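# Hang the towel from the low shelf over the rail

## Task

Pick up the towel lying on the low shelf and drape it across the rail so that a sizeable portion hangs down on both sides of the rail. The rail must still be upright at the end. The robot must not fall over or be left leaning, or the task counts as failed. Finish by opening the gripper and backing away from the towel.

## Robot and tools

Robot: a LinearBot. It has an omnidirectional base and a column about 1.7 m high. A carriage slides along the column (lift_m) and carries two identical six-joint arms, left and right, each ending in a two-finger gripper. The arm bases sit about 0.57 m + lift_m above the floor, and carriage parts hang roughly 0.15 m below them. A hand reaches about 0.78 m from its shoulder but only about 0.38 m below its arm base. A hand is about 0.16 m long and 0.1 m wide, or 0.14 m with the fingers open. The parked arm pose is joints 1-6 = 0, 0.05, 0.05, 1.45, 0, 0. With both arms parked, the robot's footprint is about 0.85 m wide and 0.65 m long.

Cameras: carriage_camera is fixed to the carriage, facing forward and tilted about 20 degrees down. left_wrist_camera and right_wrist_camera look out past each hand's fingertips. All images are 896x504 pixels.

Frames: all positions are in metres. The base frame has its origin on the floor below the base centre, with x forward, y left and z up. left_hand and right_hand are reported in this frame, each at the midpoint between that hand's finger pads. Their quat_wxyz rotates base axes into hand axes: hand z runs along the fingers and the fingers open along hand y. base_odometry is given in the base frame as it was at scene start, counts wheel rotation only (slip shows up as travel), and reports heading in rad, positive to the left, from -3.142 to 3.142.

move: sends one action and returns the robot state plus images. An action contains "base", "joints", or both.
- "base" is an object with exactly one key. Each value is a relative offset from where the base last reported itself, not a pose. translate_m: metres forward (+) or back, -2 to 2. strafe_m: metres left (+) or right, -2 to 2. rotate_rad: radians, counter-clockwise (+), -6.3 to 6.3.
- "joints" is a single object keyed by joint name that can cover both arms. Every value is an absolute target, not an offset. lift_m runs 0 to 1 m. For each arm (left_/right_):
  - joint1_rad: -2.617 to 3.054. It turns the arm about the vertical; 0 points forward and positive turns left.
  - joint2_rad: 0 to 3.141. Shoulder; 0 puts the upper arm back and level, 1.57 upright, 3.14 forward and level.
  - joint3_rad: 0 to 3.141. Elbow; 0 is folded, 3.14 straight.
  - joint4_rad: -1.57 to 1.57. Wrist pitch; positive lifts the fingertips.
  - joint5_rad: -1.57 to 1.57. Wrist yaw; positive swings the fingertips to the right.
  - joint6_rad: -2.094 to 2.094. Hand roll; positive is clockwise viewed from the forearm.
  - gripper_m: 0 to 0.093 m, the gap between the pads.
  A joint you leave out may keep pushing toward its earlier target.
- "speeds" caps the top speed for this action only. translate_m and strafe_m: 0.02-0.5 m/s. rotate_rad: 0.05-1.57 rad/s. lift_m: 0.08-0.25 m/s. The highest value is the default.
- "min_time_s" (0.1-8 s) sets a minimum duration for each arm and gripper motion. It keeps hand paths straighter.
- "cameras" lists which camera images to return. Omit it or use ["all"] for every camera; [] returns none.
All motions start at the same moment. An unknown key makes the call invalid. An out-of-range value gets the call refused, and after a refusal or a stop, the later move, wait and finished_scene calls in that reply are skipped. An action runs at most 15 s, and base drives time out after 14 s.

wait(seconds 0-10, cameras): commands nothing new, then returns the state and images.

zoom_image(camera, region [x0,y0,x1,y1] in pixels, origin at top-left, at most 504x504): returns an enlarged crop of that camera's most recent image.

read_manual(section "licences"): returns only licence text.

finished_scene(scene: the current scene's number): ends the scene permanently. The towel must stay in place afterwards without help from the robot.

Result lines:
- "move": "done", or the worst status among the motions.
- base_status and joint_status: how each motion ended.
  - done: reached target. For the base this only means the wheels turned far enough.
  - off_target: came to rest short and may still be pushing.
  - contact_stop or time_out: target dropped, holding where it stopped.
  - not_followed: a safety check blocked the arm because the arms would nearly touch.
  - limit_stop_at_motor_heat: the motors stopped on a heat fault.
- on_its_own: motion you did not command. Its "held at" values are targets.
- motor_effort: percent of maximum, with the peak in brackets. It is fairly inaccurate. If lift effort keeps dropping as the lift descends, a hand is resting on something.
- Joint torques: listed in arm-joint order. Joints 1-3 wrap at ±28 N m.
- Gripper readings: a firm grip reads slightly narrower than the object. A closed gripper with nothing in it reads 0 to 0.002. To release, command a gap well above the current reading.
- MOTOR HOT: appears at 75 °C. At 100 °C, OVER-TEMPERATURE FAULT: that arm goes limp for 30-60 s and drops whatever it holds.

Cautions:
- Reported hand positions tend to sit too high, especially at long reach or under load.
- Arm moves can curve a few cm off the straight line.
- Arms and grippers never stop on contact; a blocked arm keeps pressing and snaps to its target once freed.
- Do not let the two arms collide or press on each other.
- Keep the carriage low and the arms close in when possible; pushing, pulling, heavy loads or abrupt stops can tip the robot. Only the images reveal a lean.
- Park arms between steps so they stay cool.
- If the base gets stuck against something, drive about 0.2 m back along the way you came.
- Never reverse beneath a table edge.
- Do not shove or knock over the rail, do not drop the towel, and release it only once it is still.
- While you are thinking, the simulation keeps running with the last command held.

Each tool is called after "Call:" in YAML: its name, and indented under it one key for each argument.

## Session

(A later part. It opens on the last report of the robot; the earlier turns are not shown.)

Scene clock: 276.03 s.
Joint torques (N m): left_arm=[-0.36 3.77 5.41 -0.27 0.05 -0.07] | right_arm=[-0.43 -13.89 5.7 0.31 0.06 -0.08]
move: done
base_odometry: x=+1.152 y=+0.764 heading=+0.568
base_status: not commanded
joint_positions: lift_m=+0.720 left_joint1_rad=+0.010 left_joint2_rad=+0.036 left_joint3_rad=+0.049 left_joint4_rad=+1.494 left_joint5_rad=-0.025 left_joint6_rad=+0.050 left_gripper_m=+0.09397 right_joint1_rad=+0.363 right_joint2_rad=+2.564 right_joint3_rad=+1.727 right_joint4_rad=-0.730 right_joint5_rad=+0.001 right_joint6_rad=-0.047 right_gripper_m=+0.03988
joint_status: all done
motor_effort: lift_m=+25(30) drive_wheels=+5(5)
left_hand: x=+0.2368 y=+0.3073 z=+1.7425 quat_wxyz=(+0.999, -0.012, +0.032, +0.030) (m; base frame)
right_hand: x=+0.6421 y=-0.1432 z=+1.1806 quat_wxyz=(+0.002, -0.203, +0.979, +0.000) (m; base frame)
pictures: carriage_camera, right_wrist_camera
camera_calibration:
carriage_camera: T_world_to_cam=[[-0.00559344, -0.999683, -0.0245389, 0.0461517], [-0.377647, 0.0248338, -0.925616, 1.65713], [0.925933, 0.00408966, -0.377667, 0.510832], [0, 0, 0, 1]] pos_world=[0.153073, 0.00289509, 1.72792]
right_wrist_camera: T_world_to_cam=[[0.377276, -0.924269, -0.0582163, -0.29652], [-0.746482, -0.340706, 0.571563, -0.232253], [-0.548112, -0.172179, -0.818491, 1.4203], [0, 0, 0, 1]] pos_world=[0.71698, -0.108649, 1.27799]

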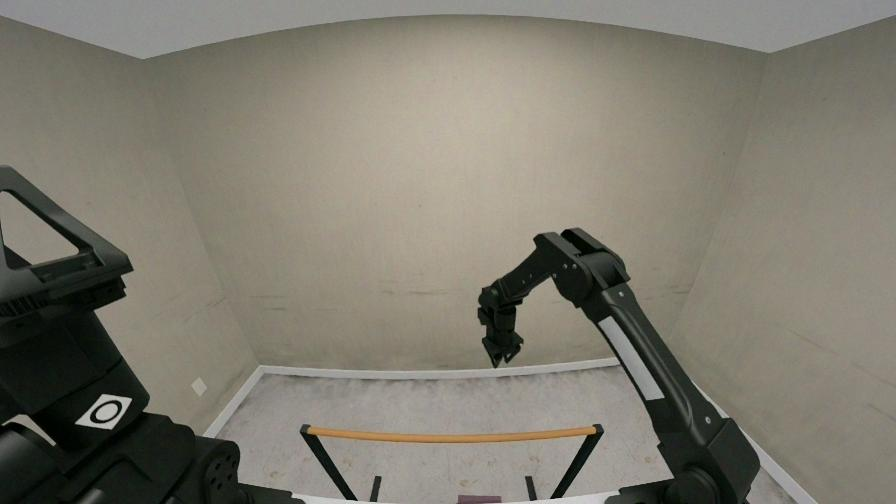

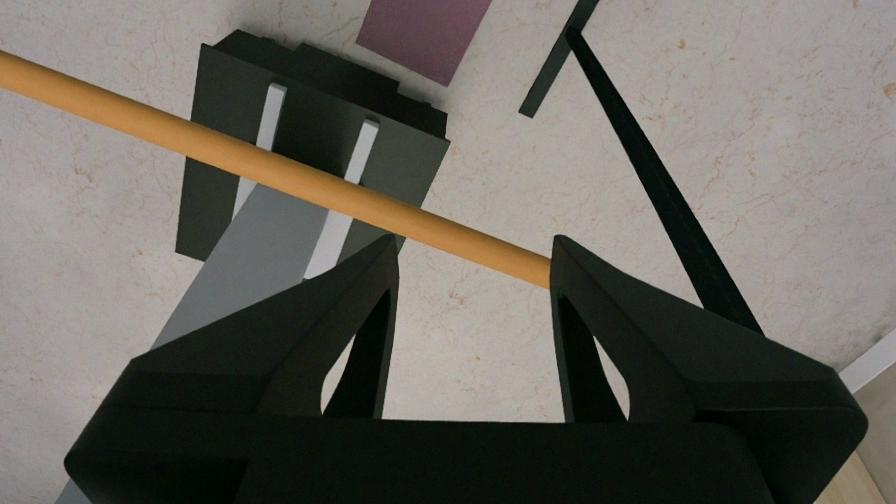

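Call:
move:
  base: {"translate_m": -0.9}
  joints: {"left_gripper_m": 0.09}
  speeds: {"translate_m": 0.25}
  cameras: ["carriage_camera"]

Call:
move:
  joints: {"right_joint1_rad": 0, "right_joint2_rad": 0.05, "right_joint3_rad": 0.05, "right_joint4_rad": 1.45, "right_joint5_rad": 0, "right_joint6_rad": 0, "lift_m": 0.2}
  min_time_s: 2.5
  cameras: ["carriage_camera", "right_wrist_camera"]

Scene clock: 284.50 s.
Joint torques (N m): left_arm=[-0.35 3.97 5.63 -0.25 0.04 -0.09] | right_arm=[-0.44 -13.98 5.7 0.32 0.06 -0.07]
move: done
base_odometry: x=+0.393 y=+0.279 heading=+0.568
base_status: done
joint_positions: lift_m=+0.720 left_joint1_rad=+0.010 left_joint2_rad=+0.036 left_joint3_rad=+0.049 left_joint4_rad=+1.494 left_joint5_rad=-0.025 left_joint6_rad=+0.050 left_gripper_m=+0.09010 right_joint1_rad=+0.361 right_joint2_rad=+2.564 right_joint3_rad=+1.727 right_joint4_rad=-0.729 right_joint5_rad=+0.001 right_joint6_rad=-0.047 right_gripper_m=+0.03988
joint_status: all done
motor_effort: lift_m=+25(25) drive_wheels=-1(13)
left_hand: x=+0.2370 y=+0.3073 z=+1.7425 quat_wxyz=(+0.999, -0.012, +0.032, +0.030) (m; base frame)
right_hand: x=+0.6426 y=-0.1436 z=+1.1806 quat_wxyz=(+0.002, -0.203, +0.979, +0.000) (m; base frame)
pictures: carriage_camera
camera_calibration:
carriage_camera: T_world_to_cam=[[-0.00559344, -0.999683, -0.0245389, 0.0461517], [-0.377647, 0.0248338, -0.925616, 1.65713], [0.925933, 0.00408966, -0.377667, 0.510832], [0, 0, 0, 1]] pos_world=[0.153073, 0.00289509, 1.72792]

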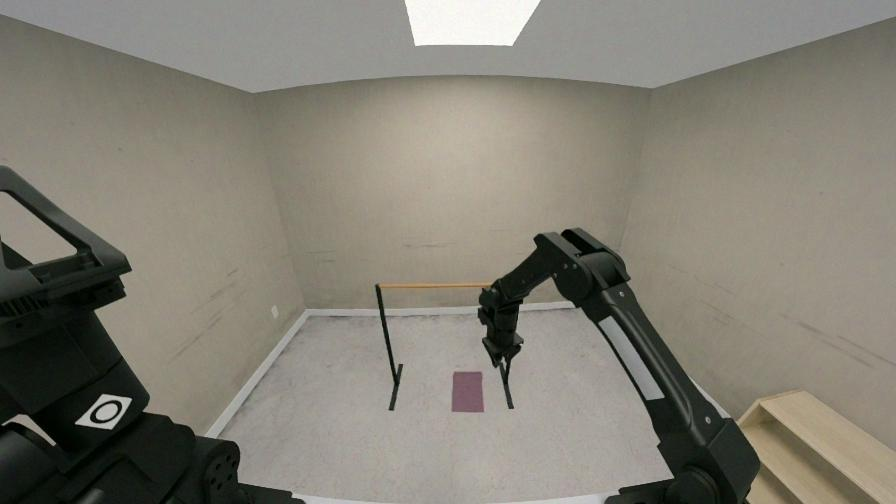

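Scene clock: 287.40 s.
Joint torques (N m): left_arm=[-0.29 3.92 5.44 -0.28 0.05 -0.07] | right_arm=[-0.88 2.78 4.98 0.02 0.06 0.25]
move: done
base_odometry: x=+0.393 y=+0.279 heading=+0.568
base_status: not commanded
joint_positions: lift_m=+0.200 left_joint1_rad=+0.010 left_joint2_rad=+0.036 left_joint3_rad=+0.049 left_joint4_rad=+1.494 left_joint5_rad=-0.025 left_joint6_rad=+0.050 left_gripper_m=+0.09010 right_joint1_rad=+0.007 right_joint2_rad=+0.061 right_joint3_rad=+0.059 right_joint4_rad=+1.433 right_joint5_rad=+0.001 right_joint6_rad=-0.016 right_gripper_m=+0.03988
joint_status: all done
motor_effort: lift_m=+20(21) drive_wheels=+1(1)
left_hand: x=+0.2370 y=+0.3073 z=+1.2230 quat_wxyz=(+0.999, -0.012, +0.032, +0.030) (m; base frame)
right_hand: x=+0.2566 y=-0.3028 z=+1.2241 quat_wxyz=(+0.998, +0.000, +0.070, -0.005) (m; base frame)
pictures: carriage_camera, right_wrist_camera
camera_calibration:
carriage_camera: T_world_to_cam=[[-0.00559344, -0.999683, -0.0245389, 0.0334043], [-0.377647, 0.0248338, -0.925616, 1.17629], [0.925933, 0.00408966, -0.377667, 0.314643], [0, 0, 0, 1]] pos_world=[0.153073, 0.00289509, 1.20845]
right_wrist_camera: T_world_to_cam=[[0.0207852, -0.998165, 0.0568773, -0.367799], [0.730814, -0.0236531, -0.682167, 0.652318], [0.68226, 0.0557457, 0.728981, -0.923914], [0, 0, 0, 1]] pos_world=[0.161271, -0.30019, 1.13942]

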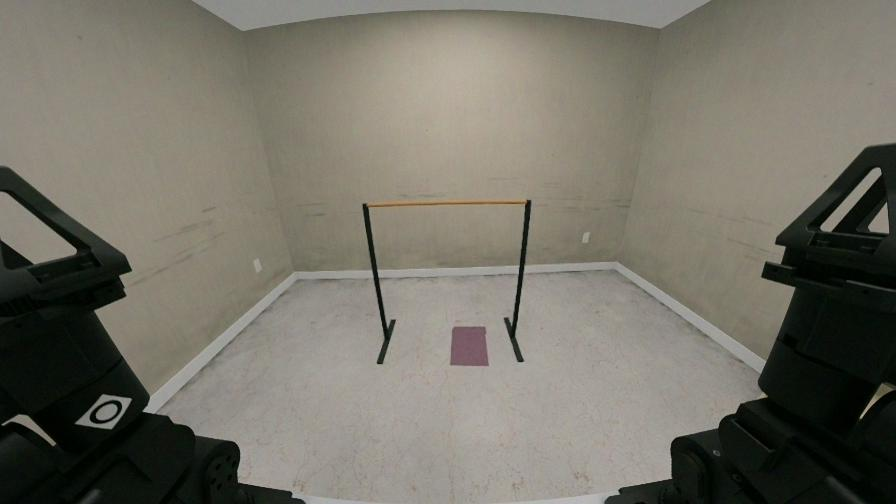

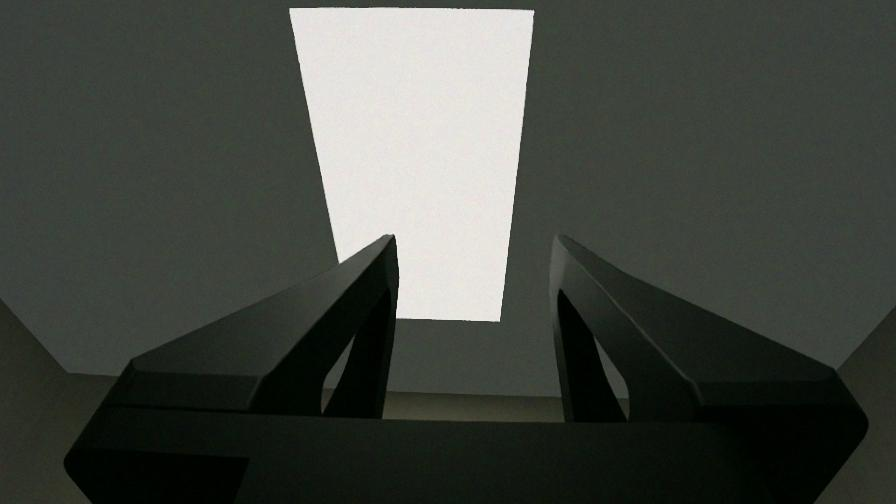

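Call:
move:
  base: {"rotate_rad": -1.0}
  speeds: {"rotate_rad": 0.8}
  cameras: ["carriage_camera"]

Call:
zoom_image:
  camera: "carriage_camera"
  region: [300, 150, 800, 500]

Scene clock: 295.80 s.
Joint torques (N m): left_arm=[-0.38 3.9 5.46 -0.26 0.05 -0.08] | right_arm=[-0.87 2.69 5.09 -0.02 0.07 0.22]
move: done
base_odometry: x=+0.393 y=+0.279 heading=-0.431
base_status: done
joint_positions: lift_m=+0.200 left_joint1_rad=+0.010 left_joint2_rad=+0.036 left_joint3_rad=+0.049 left_joint4_rad=+1.494 left_joint5_rad=-0.025 left_joint6_rad=+0.050 left_gripper_m=+0.09010 right_joint1_rad=+0.007 right_joint2_rad=+0.061 right_joint3_rad=+0.059 right_joint4_rad=+1.439 right_joint5_rad=+0.001 right_joint6_rad=-0.015 right_gripper_m=+0.03988
joint_status: not commanded
motor_effort: lift_m=+20(21) drive_wheels=+7(13)
left_hand: x=+0.2370 y=+0.3073 z=+1.2230 quat_wxyz=(+0.999, -0.012, +0.032, +0.030) (m; base frame)
right_hand: x=+0.2555 y=-0.3028 z=+1.2241 quat_wxyz=(+0.998, +0.000, +0.067, -0.004) (m; base frame)
pictures: carriage_camera
camera_calibration:
carriage_camera: T_world_to_cam=[[-0.00559344, -0.999683, -0.0245389, 0.0334043], [-0.377647, 0.0248338, -0.925616, 1.17629], [0.925933, 0.00408966, -0.377667, 0.314643], [0, 0, 0, 1]] pos_world=[0.153073, 0.00289509, 1.20845]

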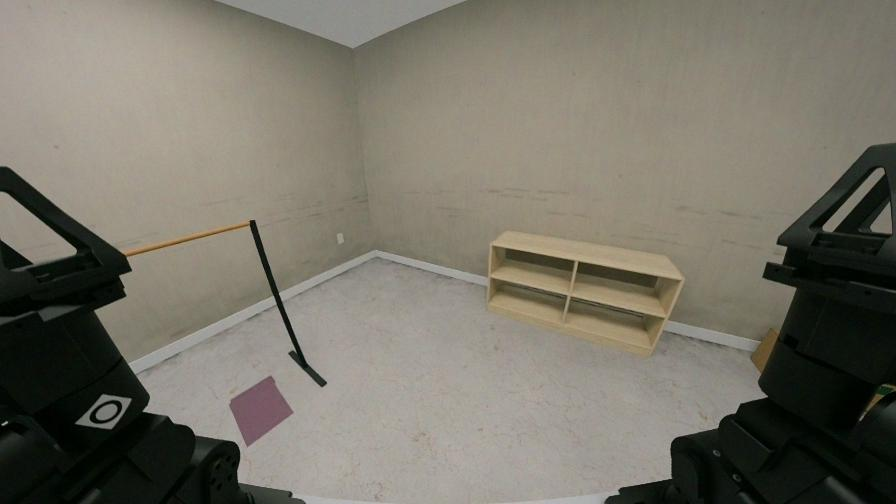

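Scaled by 1.008 from the camera's 896x504 image, which has a finer 1280x720 frame.

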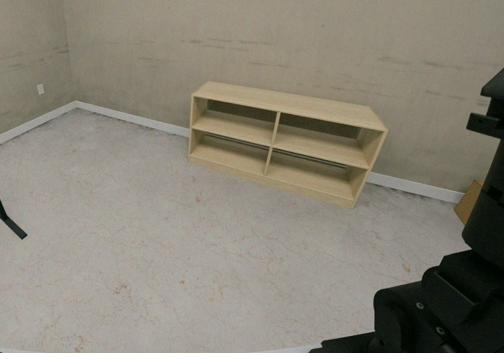

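Call:
move:
  base: {"rotate_rad": -0.9}
  speeds: {"rotate_rad": 0.8}
  cameras: ["carriage_camera"]

Call:
move:
  base: {"rotate_rad": -1.3}
  speeds: {"rotate_rad": 0.8}
  cameras: ["carriage_camera"]

Call:
move:
  base: {"rotate_rad": -1.3}
  speeds: {"rotate_rad": 0.8}
  cameras: ["carriage_camera"]

Scene clock: 301.53 s.
Joint torques (N m): left_arm=[-0.43 3.89 5.52 -0.27 0.05 -0.09] | right_arm=[-0.9 2.76 4.98 -0.02 0.08 0.23]
move: done
base_odometry: x=+0.394 y=+0.279 heading=-1.331
base_status: done
joint_positions: lift_m=+0.200 left_joint1_rad=+0.010 left_joint2_rad=+0.036 left_joint3_rad=+0.049 left_joint4_rad=+1.494 left_joint5_rad=-0.025 left_joint6_rad=+0.050 left_gripper_m=+0.09010 right_joint1_rad=+0.007 right_joint2_rad=+0.061 right_joint3_rad=+0.059 right_joint4_rad=+1.439 right_joint5_rad=+0.000 right_joint6_rad=-0.015 right_gripper_m=+0.03988
joint_status: not commanded
motor_effort: lift_m=+20(21) drive_wheels=+6(12)
left_hand: x=+0.2370 y=+0.3073 z=+1.2230 quat_wxyz=(+0.999, -0.012, +0.032, +0.030) (m; base frame)
right_hand: x=+0.2554 y=-0.3027 z=+1.2241 quat_wxyz=(+0.998, -0.001, +0.067, -0.004) (m; base frame)
pictures: carriage_camera
camera_calibration:
carriage_camera: T_world_to_cam=[[-0.00559344, -0.999683, -0.0245389, 0.0334043], [-0.377647, 0.0248338, -0.925616, 1.17629], [0.925933, 0.00408966, -0.377667, 0.314643], [0, 0, 0, 1]] pos_world=[0.153073, 0.00289509, 1.20845]

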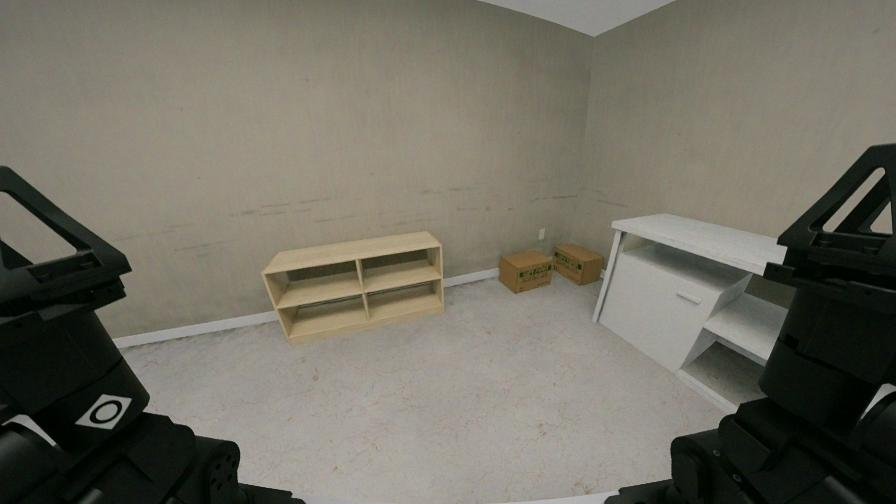

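Scene clock: 304.47 s.
Joint torques (N m): left_arm=[-0.31 3.88 5.5 -0.29 0.05 -0.07] | right_arm=[-0.84 2.8 5 -0.02 0.07 0.22]
move: done
base_odometry: x=+0.394 y=+0.279 heading=-2.630
base_status: done
joint_positions: lift_m=+0.200 left_joint1_rad=+0.010 left_joint2_rad=+0.036 left_joint3_rad=+0.049 left_joint4_rad=+1.494 left_joint5_rad=-0.025 left_joint6_rad=+0.050 left_gripper_m=+0.09010 right_joint1_rad=+0.007 right_joint2_rad=+0.061 right_joint3_rad=+0.059 right_joint4_rad=+1.439 right_joint5_rad=+0.000 right_joint6_rad=-0.015 right_gripper_m=+0.03989
joint_status: not commanded
motor_effort: lift_m=+20(21) drive_wheels=+6(12)
left_hand: x=+0.2370 y=+0.3073 z=+1.2230 quat_wxyz=(+0.999, -0.012, +0.032, +0.030) (m; base frame)
right_hand: x=+0.2554 y=-0.3027 z=+1.2241 quat_wxyz=(+0.998, -0.001, +0.067, -0.004) (m; base frame)
pictures: carriage_camera
camera_calibration:
carriage_camera: T_world_to_cam=[[-0.00559344, -0.999683, -0.0245389, 0.0334043], [-0.377647, 0.0248338, -0.925616, 1.17629], [0.925933, 0.00408966, -0.377667, 0.314643], [0, 0, 0, 1]] pos_world=[0.153073, 0.00289509, 1.20845]

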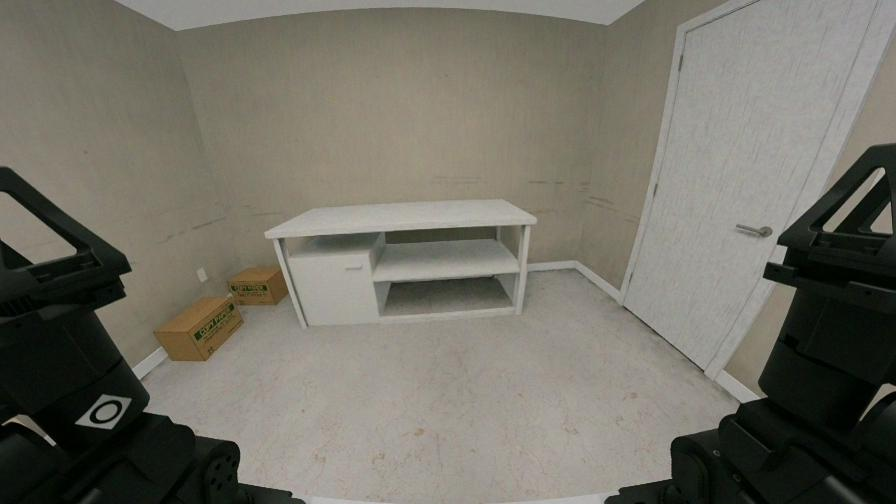

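Scene clock: 307.40 s.
Joint torques (N m): left_arm=[-0.4 3.85 5.45 -0.28 0.02 -0.09] | right_arm=[-0.81 2.78 5 -0.03 0.06 0.23]
move: done
base_odometry: x=+0.394 y=+0.279 heading=+2.353
base_status: done
joint_positions: lift_m=+0.200 left_joint1_rad=+0.010 left_joint2_rad=+0.036 left_joint3_rad=+0.049 left_joint4_rad=+1.494 left_joint5_rad=-0.025 left_joint6_rad=+0.050 left_gripper_m=+0.09010 right_joint1_rad=+0.007 right_joint2_rad=+0.061 right_joint3_rad=+0.059 right_joint4_rad=+1.440 right_joint5_rad=+0.000 right_joint6_rad=-0.015 right_gripper_m=+0.03989
joint_status: not commanded
motor_effort: lift_m=+20(21) drive_wheels=+6(12)
left_hand: x=+0.2370 y=+0.3073 z=+1.2230 quat_wxyz=(+0.999, -0.012, +0.032, +0.030) (m; base frame)
right_hand: x=+0.2553 y=-0.3027 z=+1.2241 quat_wxyz=(+0.998, -0.001, +0.067, -0.004) (m; base frame)
pictures: carriage_camera
camera_calibration:
carriage_camera: T_world_to_cam=[[-0.00559344, -0.999683, -0.0245389, 0.0334043], [-0.377647, 0.0248338, -0.925616, 1.17629], [0.925933, 0.00408966, -0.377667, 0.314643], [0, 0, 0, 1]] pos_world=[0.153073, 0.00289509, 1.20845]

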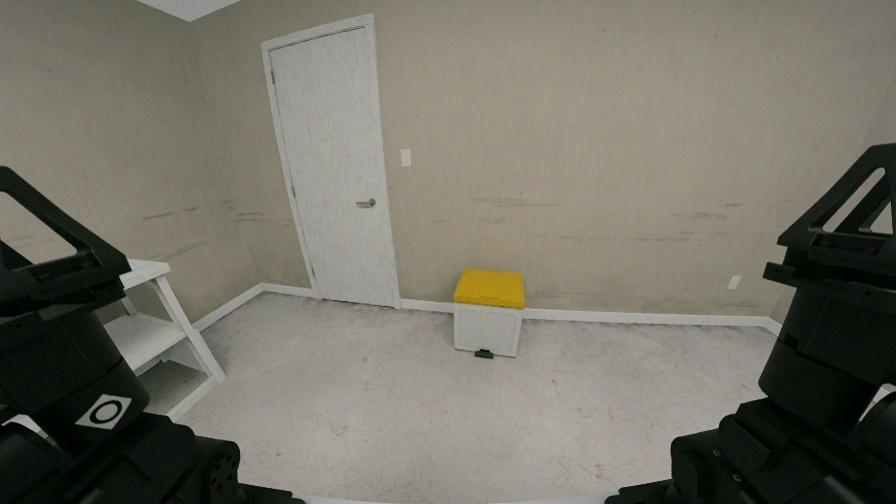

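Call:
zoom_image:
  camera: "carriage_camera"
  region: [420, 240, 560, 380]

Scaled by 3.600 from the camera's 896x504 image, which has a finer 1280x720 frame.

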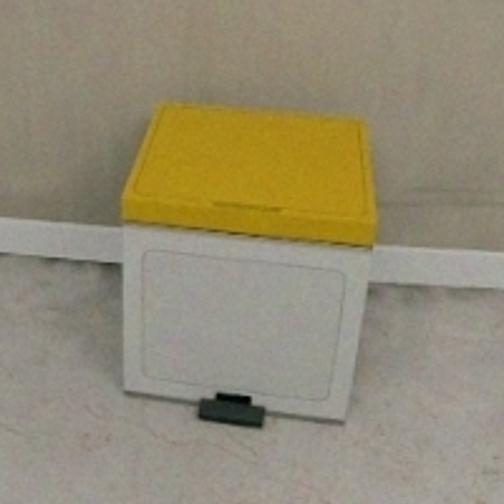

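Call:
move:
  base: {"rotate_rad": -1.786}
  joints: {"lift_m": 0.78}
  speeds: {"rotate_rad": 0.8, "lift_m": 0.15}
  cameras: ["carriage_camera"]

Scene clock: 506.27 s.
Joint torques (N m): left_arm=[-0.35 3.86 5.49 -0.26 0.05 -0.07] | right_arm=[-0.91 2.8 5.75 -0.01 0.06 0.22]
move: done
base_odometry: x=+0.393 y=+0.279 heading=+0.568
base_status: done
joint_positions: lift_m=+0.780 left_joint1_rad=+0.010 left_joint2_rad=+0.036 left_joint3_rad=+0.049 left_joint4_rad=+1.494 left_joint5_rad=-0.025 left_joint6_rad=+0.050 left_gripper_m=+0.09010 right_joint1_rad=+0.007 right_joint2_rad=+0.060 right_joint3_rad=+0.052 right_joint4_rad=+1.440 right_joint5_rad=+0.000 right_joint6_rad=-0.015 right_gripper_m=+0.03989
joint_status: all done
motor_effort: lift_m=+25(30) drive_wheels=+6(12)
left_hand: x=+0.2369 y=+0.3073 z=+1.8025 quat_wxyz=(+0.999, -0.012, +0.032, +0.030) (m; base frame)
right_hand: x=+0.2570 y=-0.3027 z=+1.8017 quat_wxyz=(+0.998, -0.001, +0.070, -0.004) (m; base frame)
pictures: carriage_camera
camera_calibration:
carriage_camera: T_world_to_cam=[[-0.00559344, -0.999683, -0.0245389, 0.047624], [-0.377647, 0.0248338, -0.925616, 1.71267], [0.925933, 0.00408966, -0.377667, 0.533492], [0, 0, 0, 1]] pos_world=[0.153073, 0.00289509, 1.78792]

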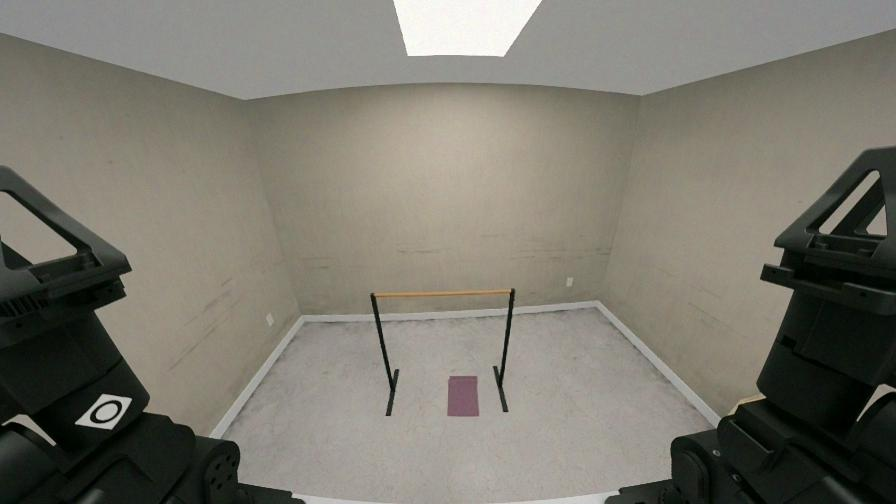

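Call:
move:
  base: {"strafe_m": 0.2}
  joints: {"right_joint1_rad": 0.36, "right_joint2_rad": 2.31, "right_joint3_rad": 1.318, "right_joint4_rad": -0.58, "right_joint5_rad": 0, "right_joint6_rad": -1.21, "right_gripper_m": 0.093, "lift_m": 0.7}
  min_time_s: 2.5
  speeds: {"strafe_m": 0.2}
  cameras: []

Call:
move:
  base: {"translate_m": 0.76}
  speeds: {"translate_m": 0.25}
  cameras: ["carriage_camera", "right_wrist_camera"]

Scene clock: 519.33 s.
Joint torques (N m): left_arm=[-0.39 3.86 5.52 -0.3 0.05 -0.07] | right_arm=[0.32 -10.28 6.16 0.17 -0.03 -0.11]
move: done
base_odometry: x=+0.286 y=+0.448 heading=+0.567
base_status: done
joint_positions: lift_m=+0.700 left_joint1_rad=+0.010 left_joint2_rad=+0.036 left_joint3_rad=+0.049 left_joint4_rad=+1.494 left_joint5_rad=-0.025 left_joint6_rad=+0.050 left_gripper_m=+0.09010 right_joint1_rad=+0.355 right_joint2_rad=+2.289 right_joint3_rad=+1.303 right_joint4_rad=-0.562 right_joint5_rad=+0.001 right_joint6_rad=-1.194 right_gripper_m=+0.09286
joint_status: all done
motor_effort: lift_m=+20(21) drive_wheels=-6(14)
left_hand: x=+0.2369 y=+0.3073 z=+1.7231 quat_wxyz=(+0.999, -0.012, +0.032, +0.030) (m; base frame)
right_hand: x=+0.5816 y=-0.1693 z=+1.1868 quat_wxyz=(+0.010, -0.699, +0.715, -0.005) (m; base frame)
pictures: none
No camera images: "cameras" was empty.

Scene clock: 523.67 s.
Joint torques (N m): left_arm=[-0.38 3.89 5.55 -0.31 0.04 -0.09] | right_arm=[0.25 -10.36 6.19 0.11 -0.02 -0.1]
move: done
base_odometry: x=+0.927 y=+0.857 heading=+0.567
base_status: done
joint_positions: lift_m=+0.700 left_joint1_rad=+0.010 left_joint2_rad=+0.036 left_joint3_rad=+0.049 left_joint4_rad=+1.494 left_joint5_rad=-0.025 left_joint6_rad=+0.050 left_gripper_m=+0.09010 right_joint1_rad=+0.355 right_joint2_rad=+2.289 right_joint3_rad=+1.303 right_joint4_rad=-0.568 right_joint5_rad=+0.001 right_joint6_rad=-1.195 right_gripper_m=+0.09286
joint_status: not commanded
motor_effort: lift_m=+20(20) drive_wheels=-4(12)
left_hand: x=+0.2369 y=+0.3073 z=+1.7231 quat_wxyz=(+0.999, -0.012, +0.032, +0.030) (m; base frame)
right_hand: x=+0.5801 y=-0.1697 z=+1.1869 quat_wxyz=(+0.008, -0.700, +0.714, -0.004) (m; base frame)
pictures: carriage_camera, right_wrist_camera
camera_calibration:
carriage_camera: T_world_to_cam=[[-0.00559344, -0.999683, -0.0245389, 0.0456757], [-0.377647, 0.0248338, -0.925616, 1.63917], [0.925933, 0.00408966, -0.377667, 0.503506], [0, 0, 0, 1]] pos_world=[0.153073, 0.00289509, 1.70853]
right_wrist_camera: T_world_to_cam=[[0.998177, -0.0420805, -0.0432612, -0.525454], [-0.00996336, -0.821885, 0.569566, -0.797701], [-0.0595234, -0.568097, -0.820806, 1.03897], [0, 0, 0, 1]] pos_world=[0.578391, -0.0874961, 1.2844]

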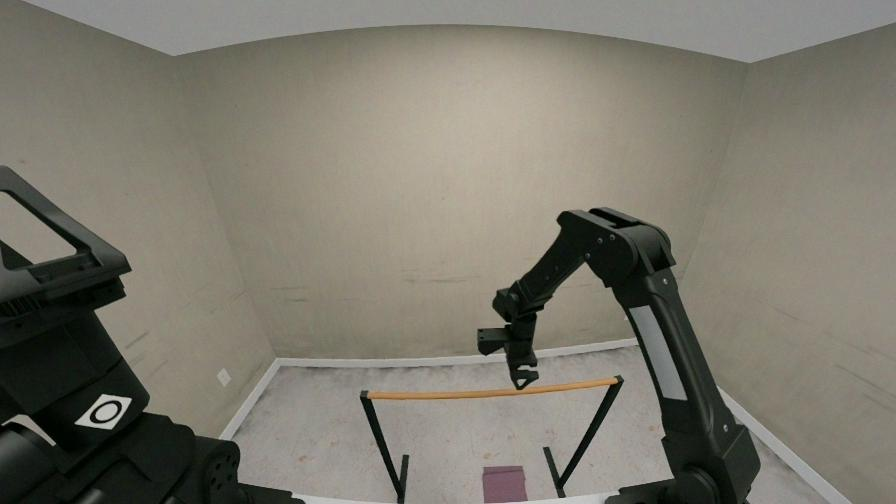

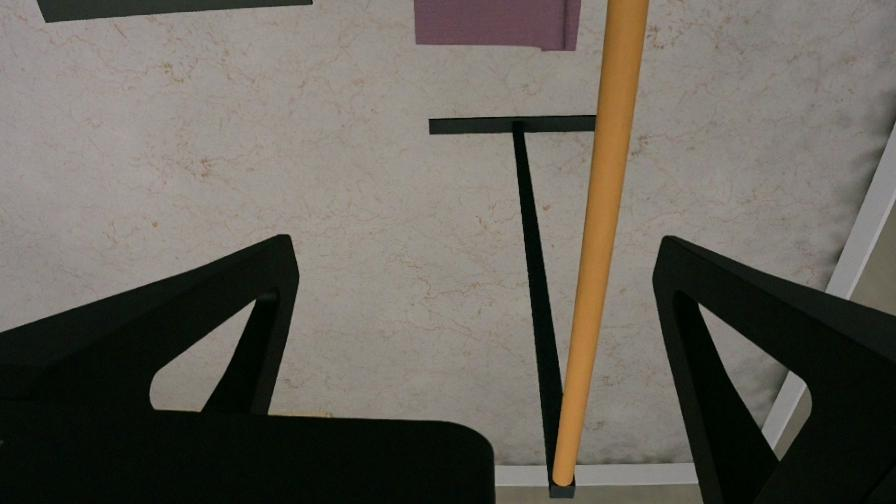

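Call:
move:

Scene clock: 539.10 s.
Joint torques (N m): left_arm=[-0.32 3.89 5.41 -0.29 0.06 -0.06] | right_arm=[0.28 -10.22 6.11 0.16 -0.03 -0.1]
base_odometry: x=+0.927 y=+0.857 heading=+0.567
base_status: done
joint_positions: lift_m=+0.700 left_joint1_rad=+0.010 left_joint2_rad=+0.036 left_joint3_rad=+0.049 left_joint4_rad=+1.494 left_joint5_rad=-0.025 left_joint6_rad=+0.050 left_gripper_m=+0.09010 right_joint1_rad=+0.355 right_joint2_rad=+2.289 right_joint3_rad=+1.303 right_joint4_rad=-0.568 right_joint5_rad=+0.001 right_joint6_rad=-1.195 right_gripper_m=+0.09286
joint_status: not commanded
motor_effort: lift_m=+20(20) drive_wheels=-3(12)
left_hand: x=+0.2369 y=+0.3073 z=+1.7231 quat_wxyz=(+0.999, -0.012, +0.032, +0.030) (m; base frame)
right_hand: x=+0.5801 y=-0.1697 z=+1.1869 quat_wxyz=(+0.008, -0.700, +0.714, -0.004) (m; base frame)
pictures: carriage_camera, left_wrist_camera, right_wrist_camera
camera_calibration:
carriage_camera: T_world_to_cam=[[-0.00559344, -0.999683, -0.0245389, 0.0456757], [-0.377647, 0.0248338, -0.925616, 1.63917], [0.925933, 0.00408966, -0.377667, 0.503506], [0, 0, 0, 1]] pos_world=[0.153073, 0.00289509, 1.70853]
left_wrist_camera: T_world_to_cam=[[0.0824599, -0.996594, -0.000567943, 0.286365], [0.76399, 0.0635797, -0.642088, 0.907728], [0.639938, 0.0525126, 0.76663, -1.36789], [0, 0, 0, 1]] pos_world=[0.158253, 0.299508, 1.63167]
right_wrist_camera: T_world_to_cam=[[0.998177, -0.0420805, -0.0432612, -0.525454], [-0.00996336, -0.821885, 0.569566, -0.797701], [-0.0595234, -0.568097, -0.820806, 1.03897], [0, 0, 0, 1]] pos_world=[0.578391, -0.0874961, 1.2844]

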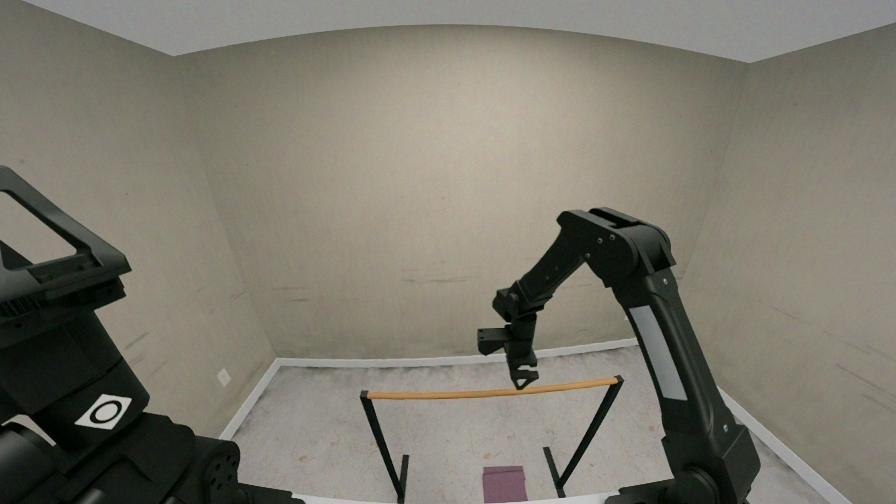

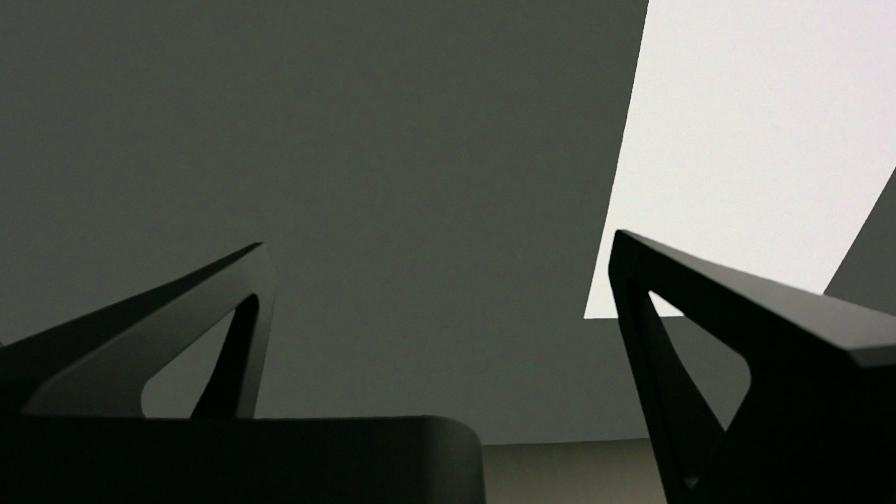

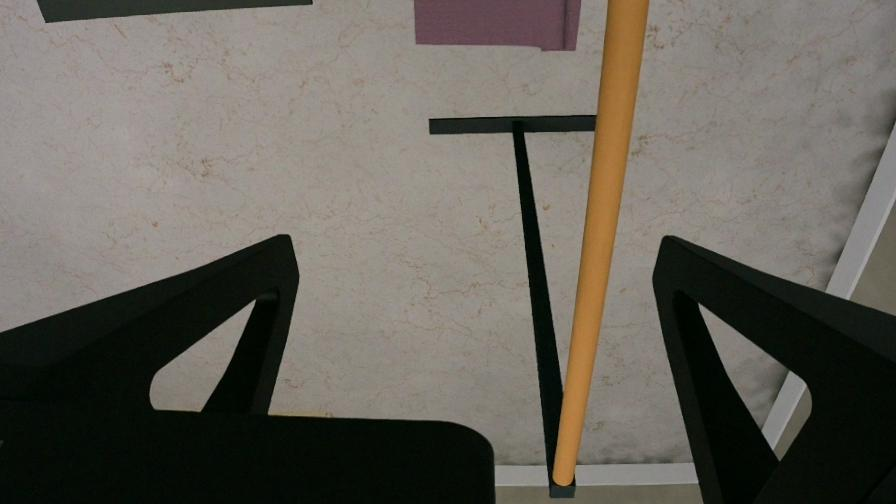

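Call:
move:
  base: {"translate_m": 0.08}
  joints: {"lift_m": 0.58}
  speeds: {"translate_m": 0.15}
  cameras: ["right_wrist_camera", "carriage_camera"]

Scene clock: 674.63 s.
Joint torques (N m): left_arm=[-0.38 3.89 5.53 -0.28 0.05 -0.08] | right_arm=[-0.1 -11.12 5.6 0.17 -0.01 -0.1]
move: done
base_odometry: x=+0.994 y=+0.900 heading=+0.568
base_status: done
joint_positions: lift_m=+0.580 left_joint1_rad=+0.010 left_joint2_rad=+0.036 left_joint3_rad=+0.049 left_joint4_rad=+1.494 left_joint5_rad=-0.025 left_joint6_rad=+0.050 left_gripper_m=+0.09010 right_joint1_rad=+0.358 right_joint2_rad=+2.298 right_joint3_rad=+1.308 right_joint4_rad=-0.571 right_joint5_rad=+0.001 right_joint6_rad=-1.195 right_gripper_m=+0.09286
joint_status: all done
motor_effort: lift_m=+20(21) drive_wheels=-4(13)
left_hand: x=+0.2369 y=+0.3073 z=+1.6030 quat_wxyz=(+0.999, -0.012, +0.032, +0.030) (m; base frame)
right_hand: x=+0.5793 y=-0.1689 z=+1.0643 quat_wxyz=(+0.005, -0.701, +0.713, -0.002) (m; base frame)
pictures: carriage_camera, right_wrist_camera
camera_calibration:
carriage_camera: T_world_to_cam=[[-0.00559344, -0.999683, -0.0245389, 0.0427291], [-0.377647, 0.0248338, -0.925616, 1.52803], [0.925933, 0.00408966, -0.377667, 0.458158], [0, 0, 0, 1]] pos_world=[0.153073, 0.00289509, 1.58845]
right_wrist_camera: T_world_to_cam=[[0.998005, -0.03952, -0.0492342, -0.523077], [-0.00430332, -0.820612, 0.571469, -0.732338], [-0.0629867, -0.570117, -0.819145, 0.938697], [0, 0, 0, 1]] pos_world=[0.578008, -0.0864698, 1.16168]

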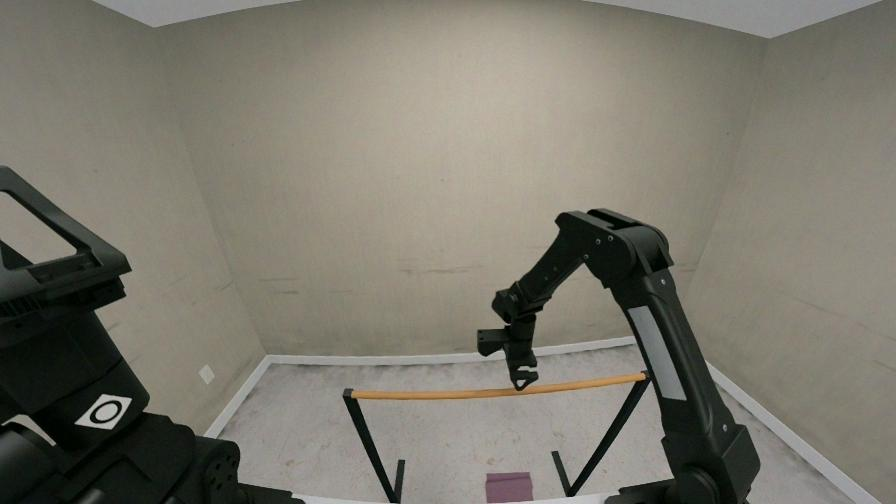

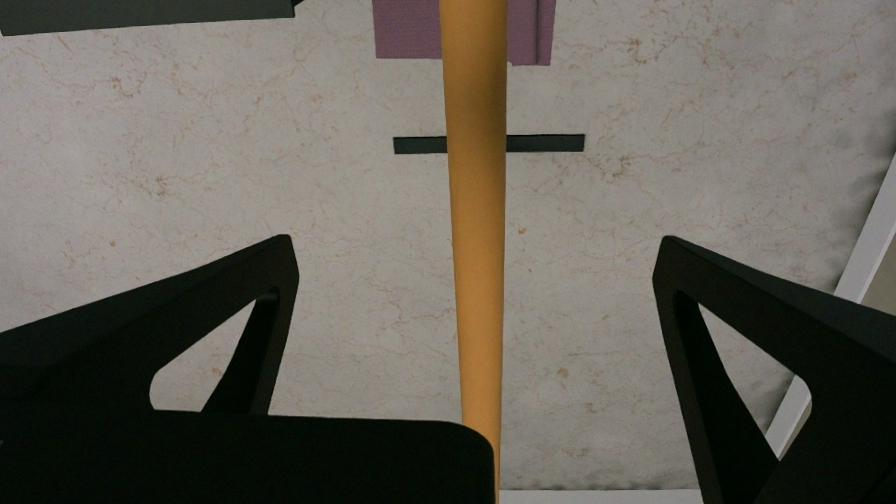

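Call:
move:
  joints: {"lift_m": 0.49}
  speeds: {"lift_m": 0.1}
  cameras: ["right_wrist_camera"]

Call:
move:
  joints: {"right_gripper_m": 0.02}
  min_time_s: 1.5
  cameras: ["right_wrist_camera"]

Scene clock: 693.07 s.
Joint torques (N m): left_arm=[-0.34 3.93 5.48 -0.28 0.06 -0.08] | right_arm=[-0.02 -11.06 5.18 0.21 -0.02 -0.11]
move: done
base_odometry: x=+0.994 y=+0.900 heading=+0.568
base_status: not commanded
joint_positions: lift_m=+0.490 left_joint1_rad=+0.010 left_joint2_rad=+0.036 left_joint3_rad=+0.049 left_joint4_rad=+1.494 left_joint5_rad=-0.025 left_joint6_rad=+0.050 left_gripper_m=+0.09010 right_joint1_rad=+0.358 right_joint2_rad=+2.299 right_joint3_rad=+1.311 right_joint4_rad=-0.573 right_joint5_rad=+0.001 right_joint6_rad=-1.195 right_gripper_m=+0.09286
joint_status: all done
motor_effort: lift_m=+20(21) drive_wheels=-4(5)
left_hand: x=+0.2369 y=+0.3073 z=+1.5130 quat_wxyz=(+0.999, -0.012, +0.032, +0.030) (m; base frame)
right_hand: x=+0.5798 y=-0.1687 z=+0.9746 quat_wxyz=(+0.005, -0.701, +0.713, -0.002) (m; base frame)
pictures: right_wrist_camera
camera_calibration:
right_wrist_camera: T_world_to_cam=[[0.998005, -0.03952, -0.0492342, -0.527937], [-0.00430332, -0.820612, 0.571469, -0.680898], [-0.0629867, -0.570117, -0.819145, 0.865286], [0, 0, 0, 1]] pos_world=[0.578455, -0.0863024, 1.07191]

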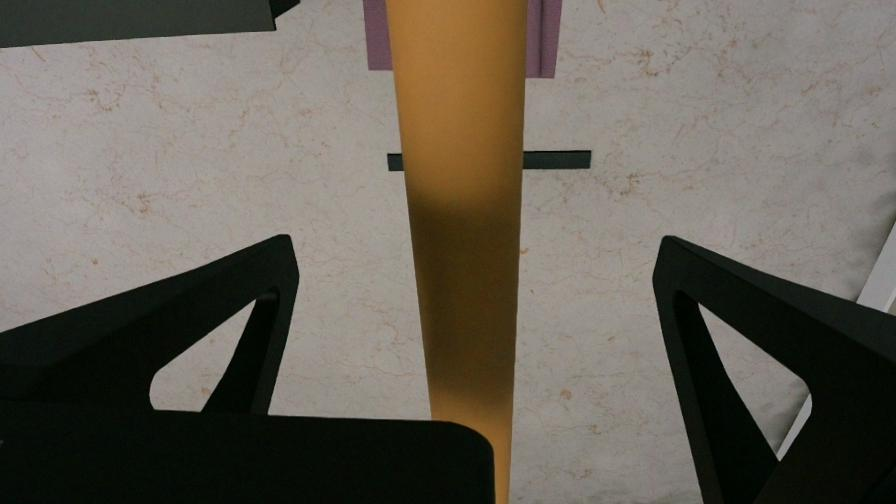

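Scene clock: 694.87 s.
Joint torques (N m): left_arm=[-0.36 3.85 5.46 -0.27 0.04 -0.07] | right_arm=[-0.01 -11.19 5.34 0.22 -0.02 0.09]
move: done
base_odometry: x=+0.994 y=+0.900 heading=+0.568
base_status: not commanded
joint_positions: lift_m=+0.490 left_joint1_rad=+0.010 left_joint2_rad=+0.036 left_joint3_rad=+0.049 left_joint4_rad=+1.494 left_joint5_rad=-0.025 left_joint6_rad=+0.050 left_gripper_m=+0.09010 right_joint1_rad=+0.358 right_joint2_rad=+2.299 right_joint3_rad=+1.311 right_joint4_rad=-0.577 right_joint5_rad=+0.001 right_joint6_rad=-1.212 right_gripper_m=+0.02085
joint_status: all done
motor_effort: lift_m=+20(20) drive_wheels=+5(5)
left_hand: x=+0.2369 y=+0.3073 z=+1.5130 quat_wxyz=(+0.999, -0.012, +0.032, +0.030) (m; base frame)
right_hand: x=+0.5788 y=-0.1692 z=+0.9745 quat_wxyz=(+0.002, -0.707, +0.708, -0.002) (m; base frame)
pictures: right_wrist_camera
camera_calibration:
right_wrist_camera: T_world_to_cam=[[0.998316, -0.0232781, -0.0531395, -0.520577], [0.0114243, -0.819153, 0.573461, -0.692118], [-0.0568785, -0.573102, -0.817508, 0.859284], [0, 0, 0, 1]] pos_world=[0.576482, -0.0866111, 1.07171]

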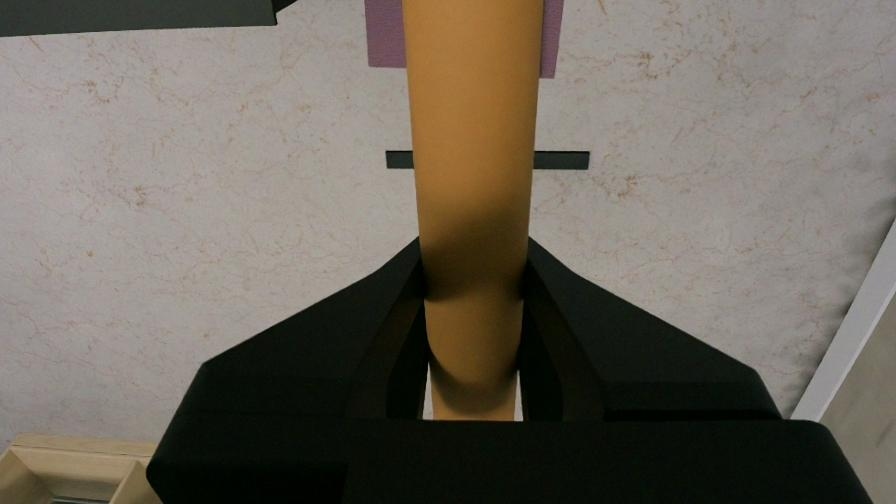

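Call:
move:
  joints: {"lift_m": 0.55}
  speeds: {"lift_m": 0.08}

Scene clock: 698.23 s.
Joint torques (N m): left_arm=[-0.31 3.82 5.52 -0.31 0.04 -0.09] | right_arm=[-0.13 -23.3 7.92 -1.16 -0.02 0.08]
move: done
base_odometry: x=+0.994 y=+0.900 heading=+0.568
base_status: not commanded
joint_positions: lift_m=+0.549 left_joint1_rad=+0.010 left_joint2_rad=+0.036 left_joint3_rad=+0.049 left_joint4_rad=+1.494 left_joint5_rad=-0.025 left_joint6_rad=+0.050 left_gripper_m=+0.09010 right_joint1_rad=+0.358 right_joint2_rad=+2.433 right_joint3_rad=+1.268 right_joint4_rad=-0.450 right_joint5_rad=+0.002 right_joint6_rad=-1.212 right_gripper_m=+0.02079
joint_status: all done
motor_effort: lift_m=+30(32) drive_wheels=+5(5)
left_hand: x=+0.2369 y=+0.3073 z=+1.5718 quat_wxyz=(+0.999, -0.012, +0.032, +0.030) (m; base frame)
right_hand: x=+0.5595 y=-0.1765 z=+0.9785 quat_wxyz=(-0.020, -0.707, +0.707, +0.008) (m; base frame)
pictures: carriage_camera, left_wrist_camera, right_wrist_camera
camera_calibration:
carriage_camera: T_world_to_cam=[[-0.00559344, -0.999683, -0.0245389, 0.0419637], [-0.377647, 0.0248338, -0.925616, 1.49916], [0.925933, 0.00408966, -0.377667, 0.446377], [0, 0, 0, 1]] pos_world=[0.153073, 0.00289509, 1.55726]
left_wrist_camera: T_world_to_cam=[[0.0824599, -0.996594, -0.000567943, 0.286279], [0.76399, 0.0635797, -0.642088, 0.810599], [0.639938, 0.0525126, 0.76663, -1.25192], [0, 0, 0, 1]] pos_world=[0.158253, 0.299508, 1.4804]
right_wrist_camera: T_world_to_cam=[[0.994804, -0.0242384, -0.0988855, -0.454789], [0.0386148, -0.808858, 0.586735, -0.726483], [-0.0942058, -0.587504, -0.803719, 0.862089], [0, 0, 0, 1]] pos_world=[0.561692, -0.0921634, 1.07416]

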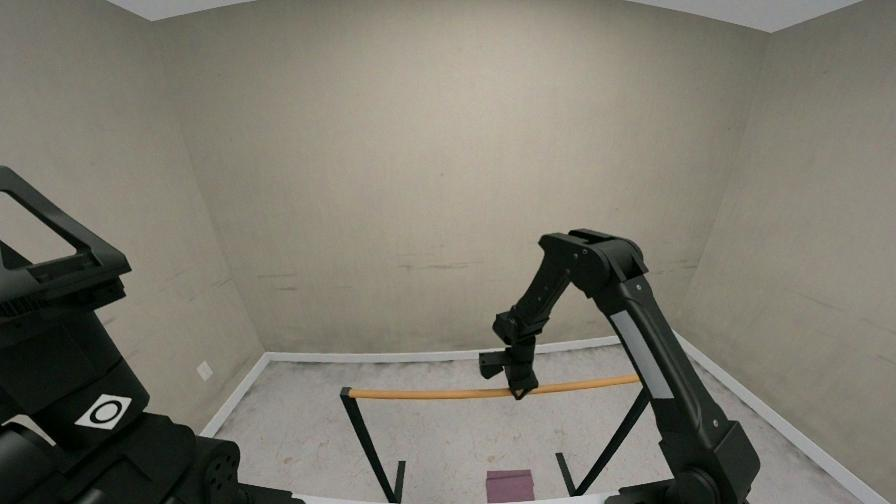

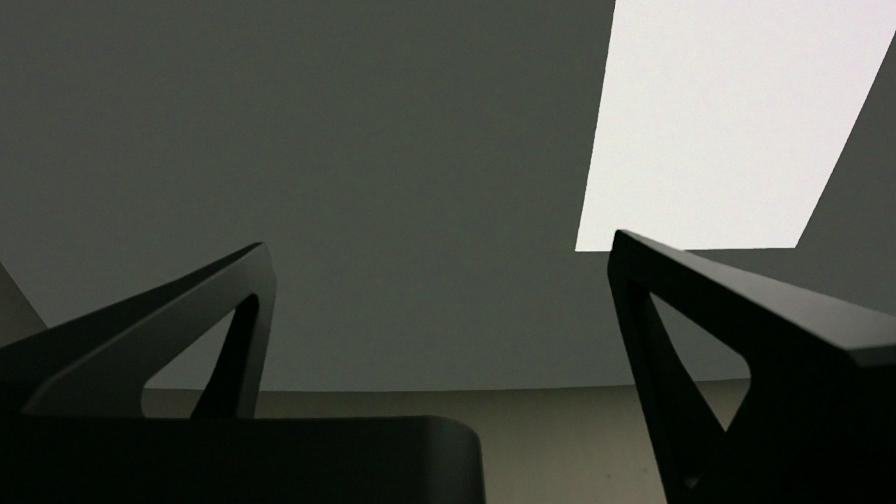

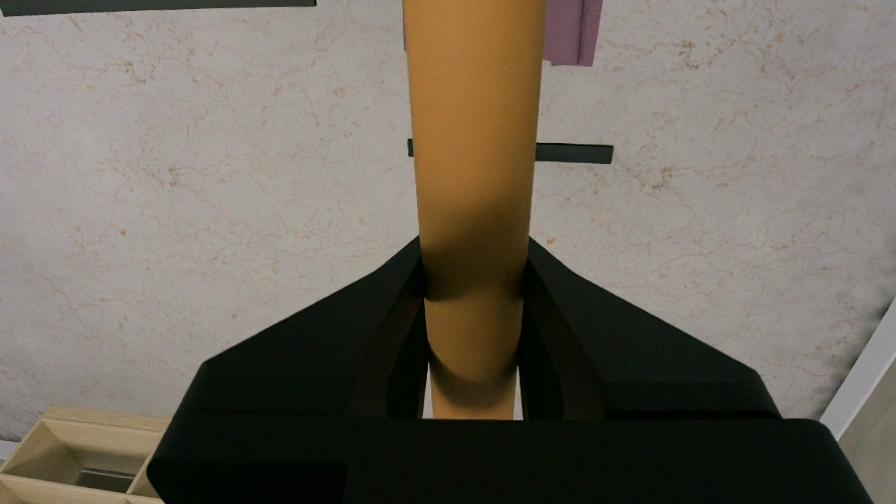

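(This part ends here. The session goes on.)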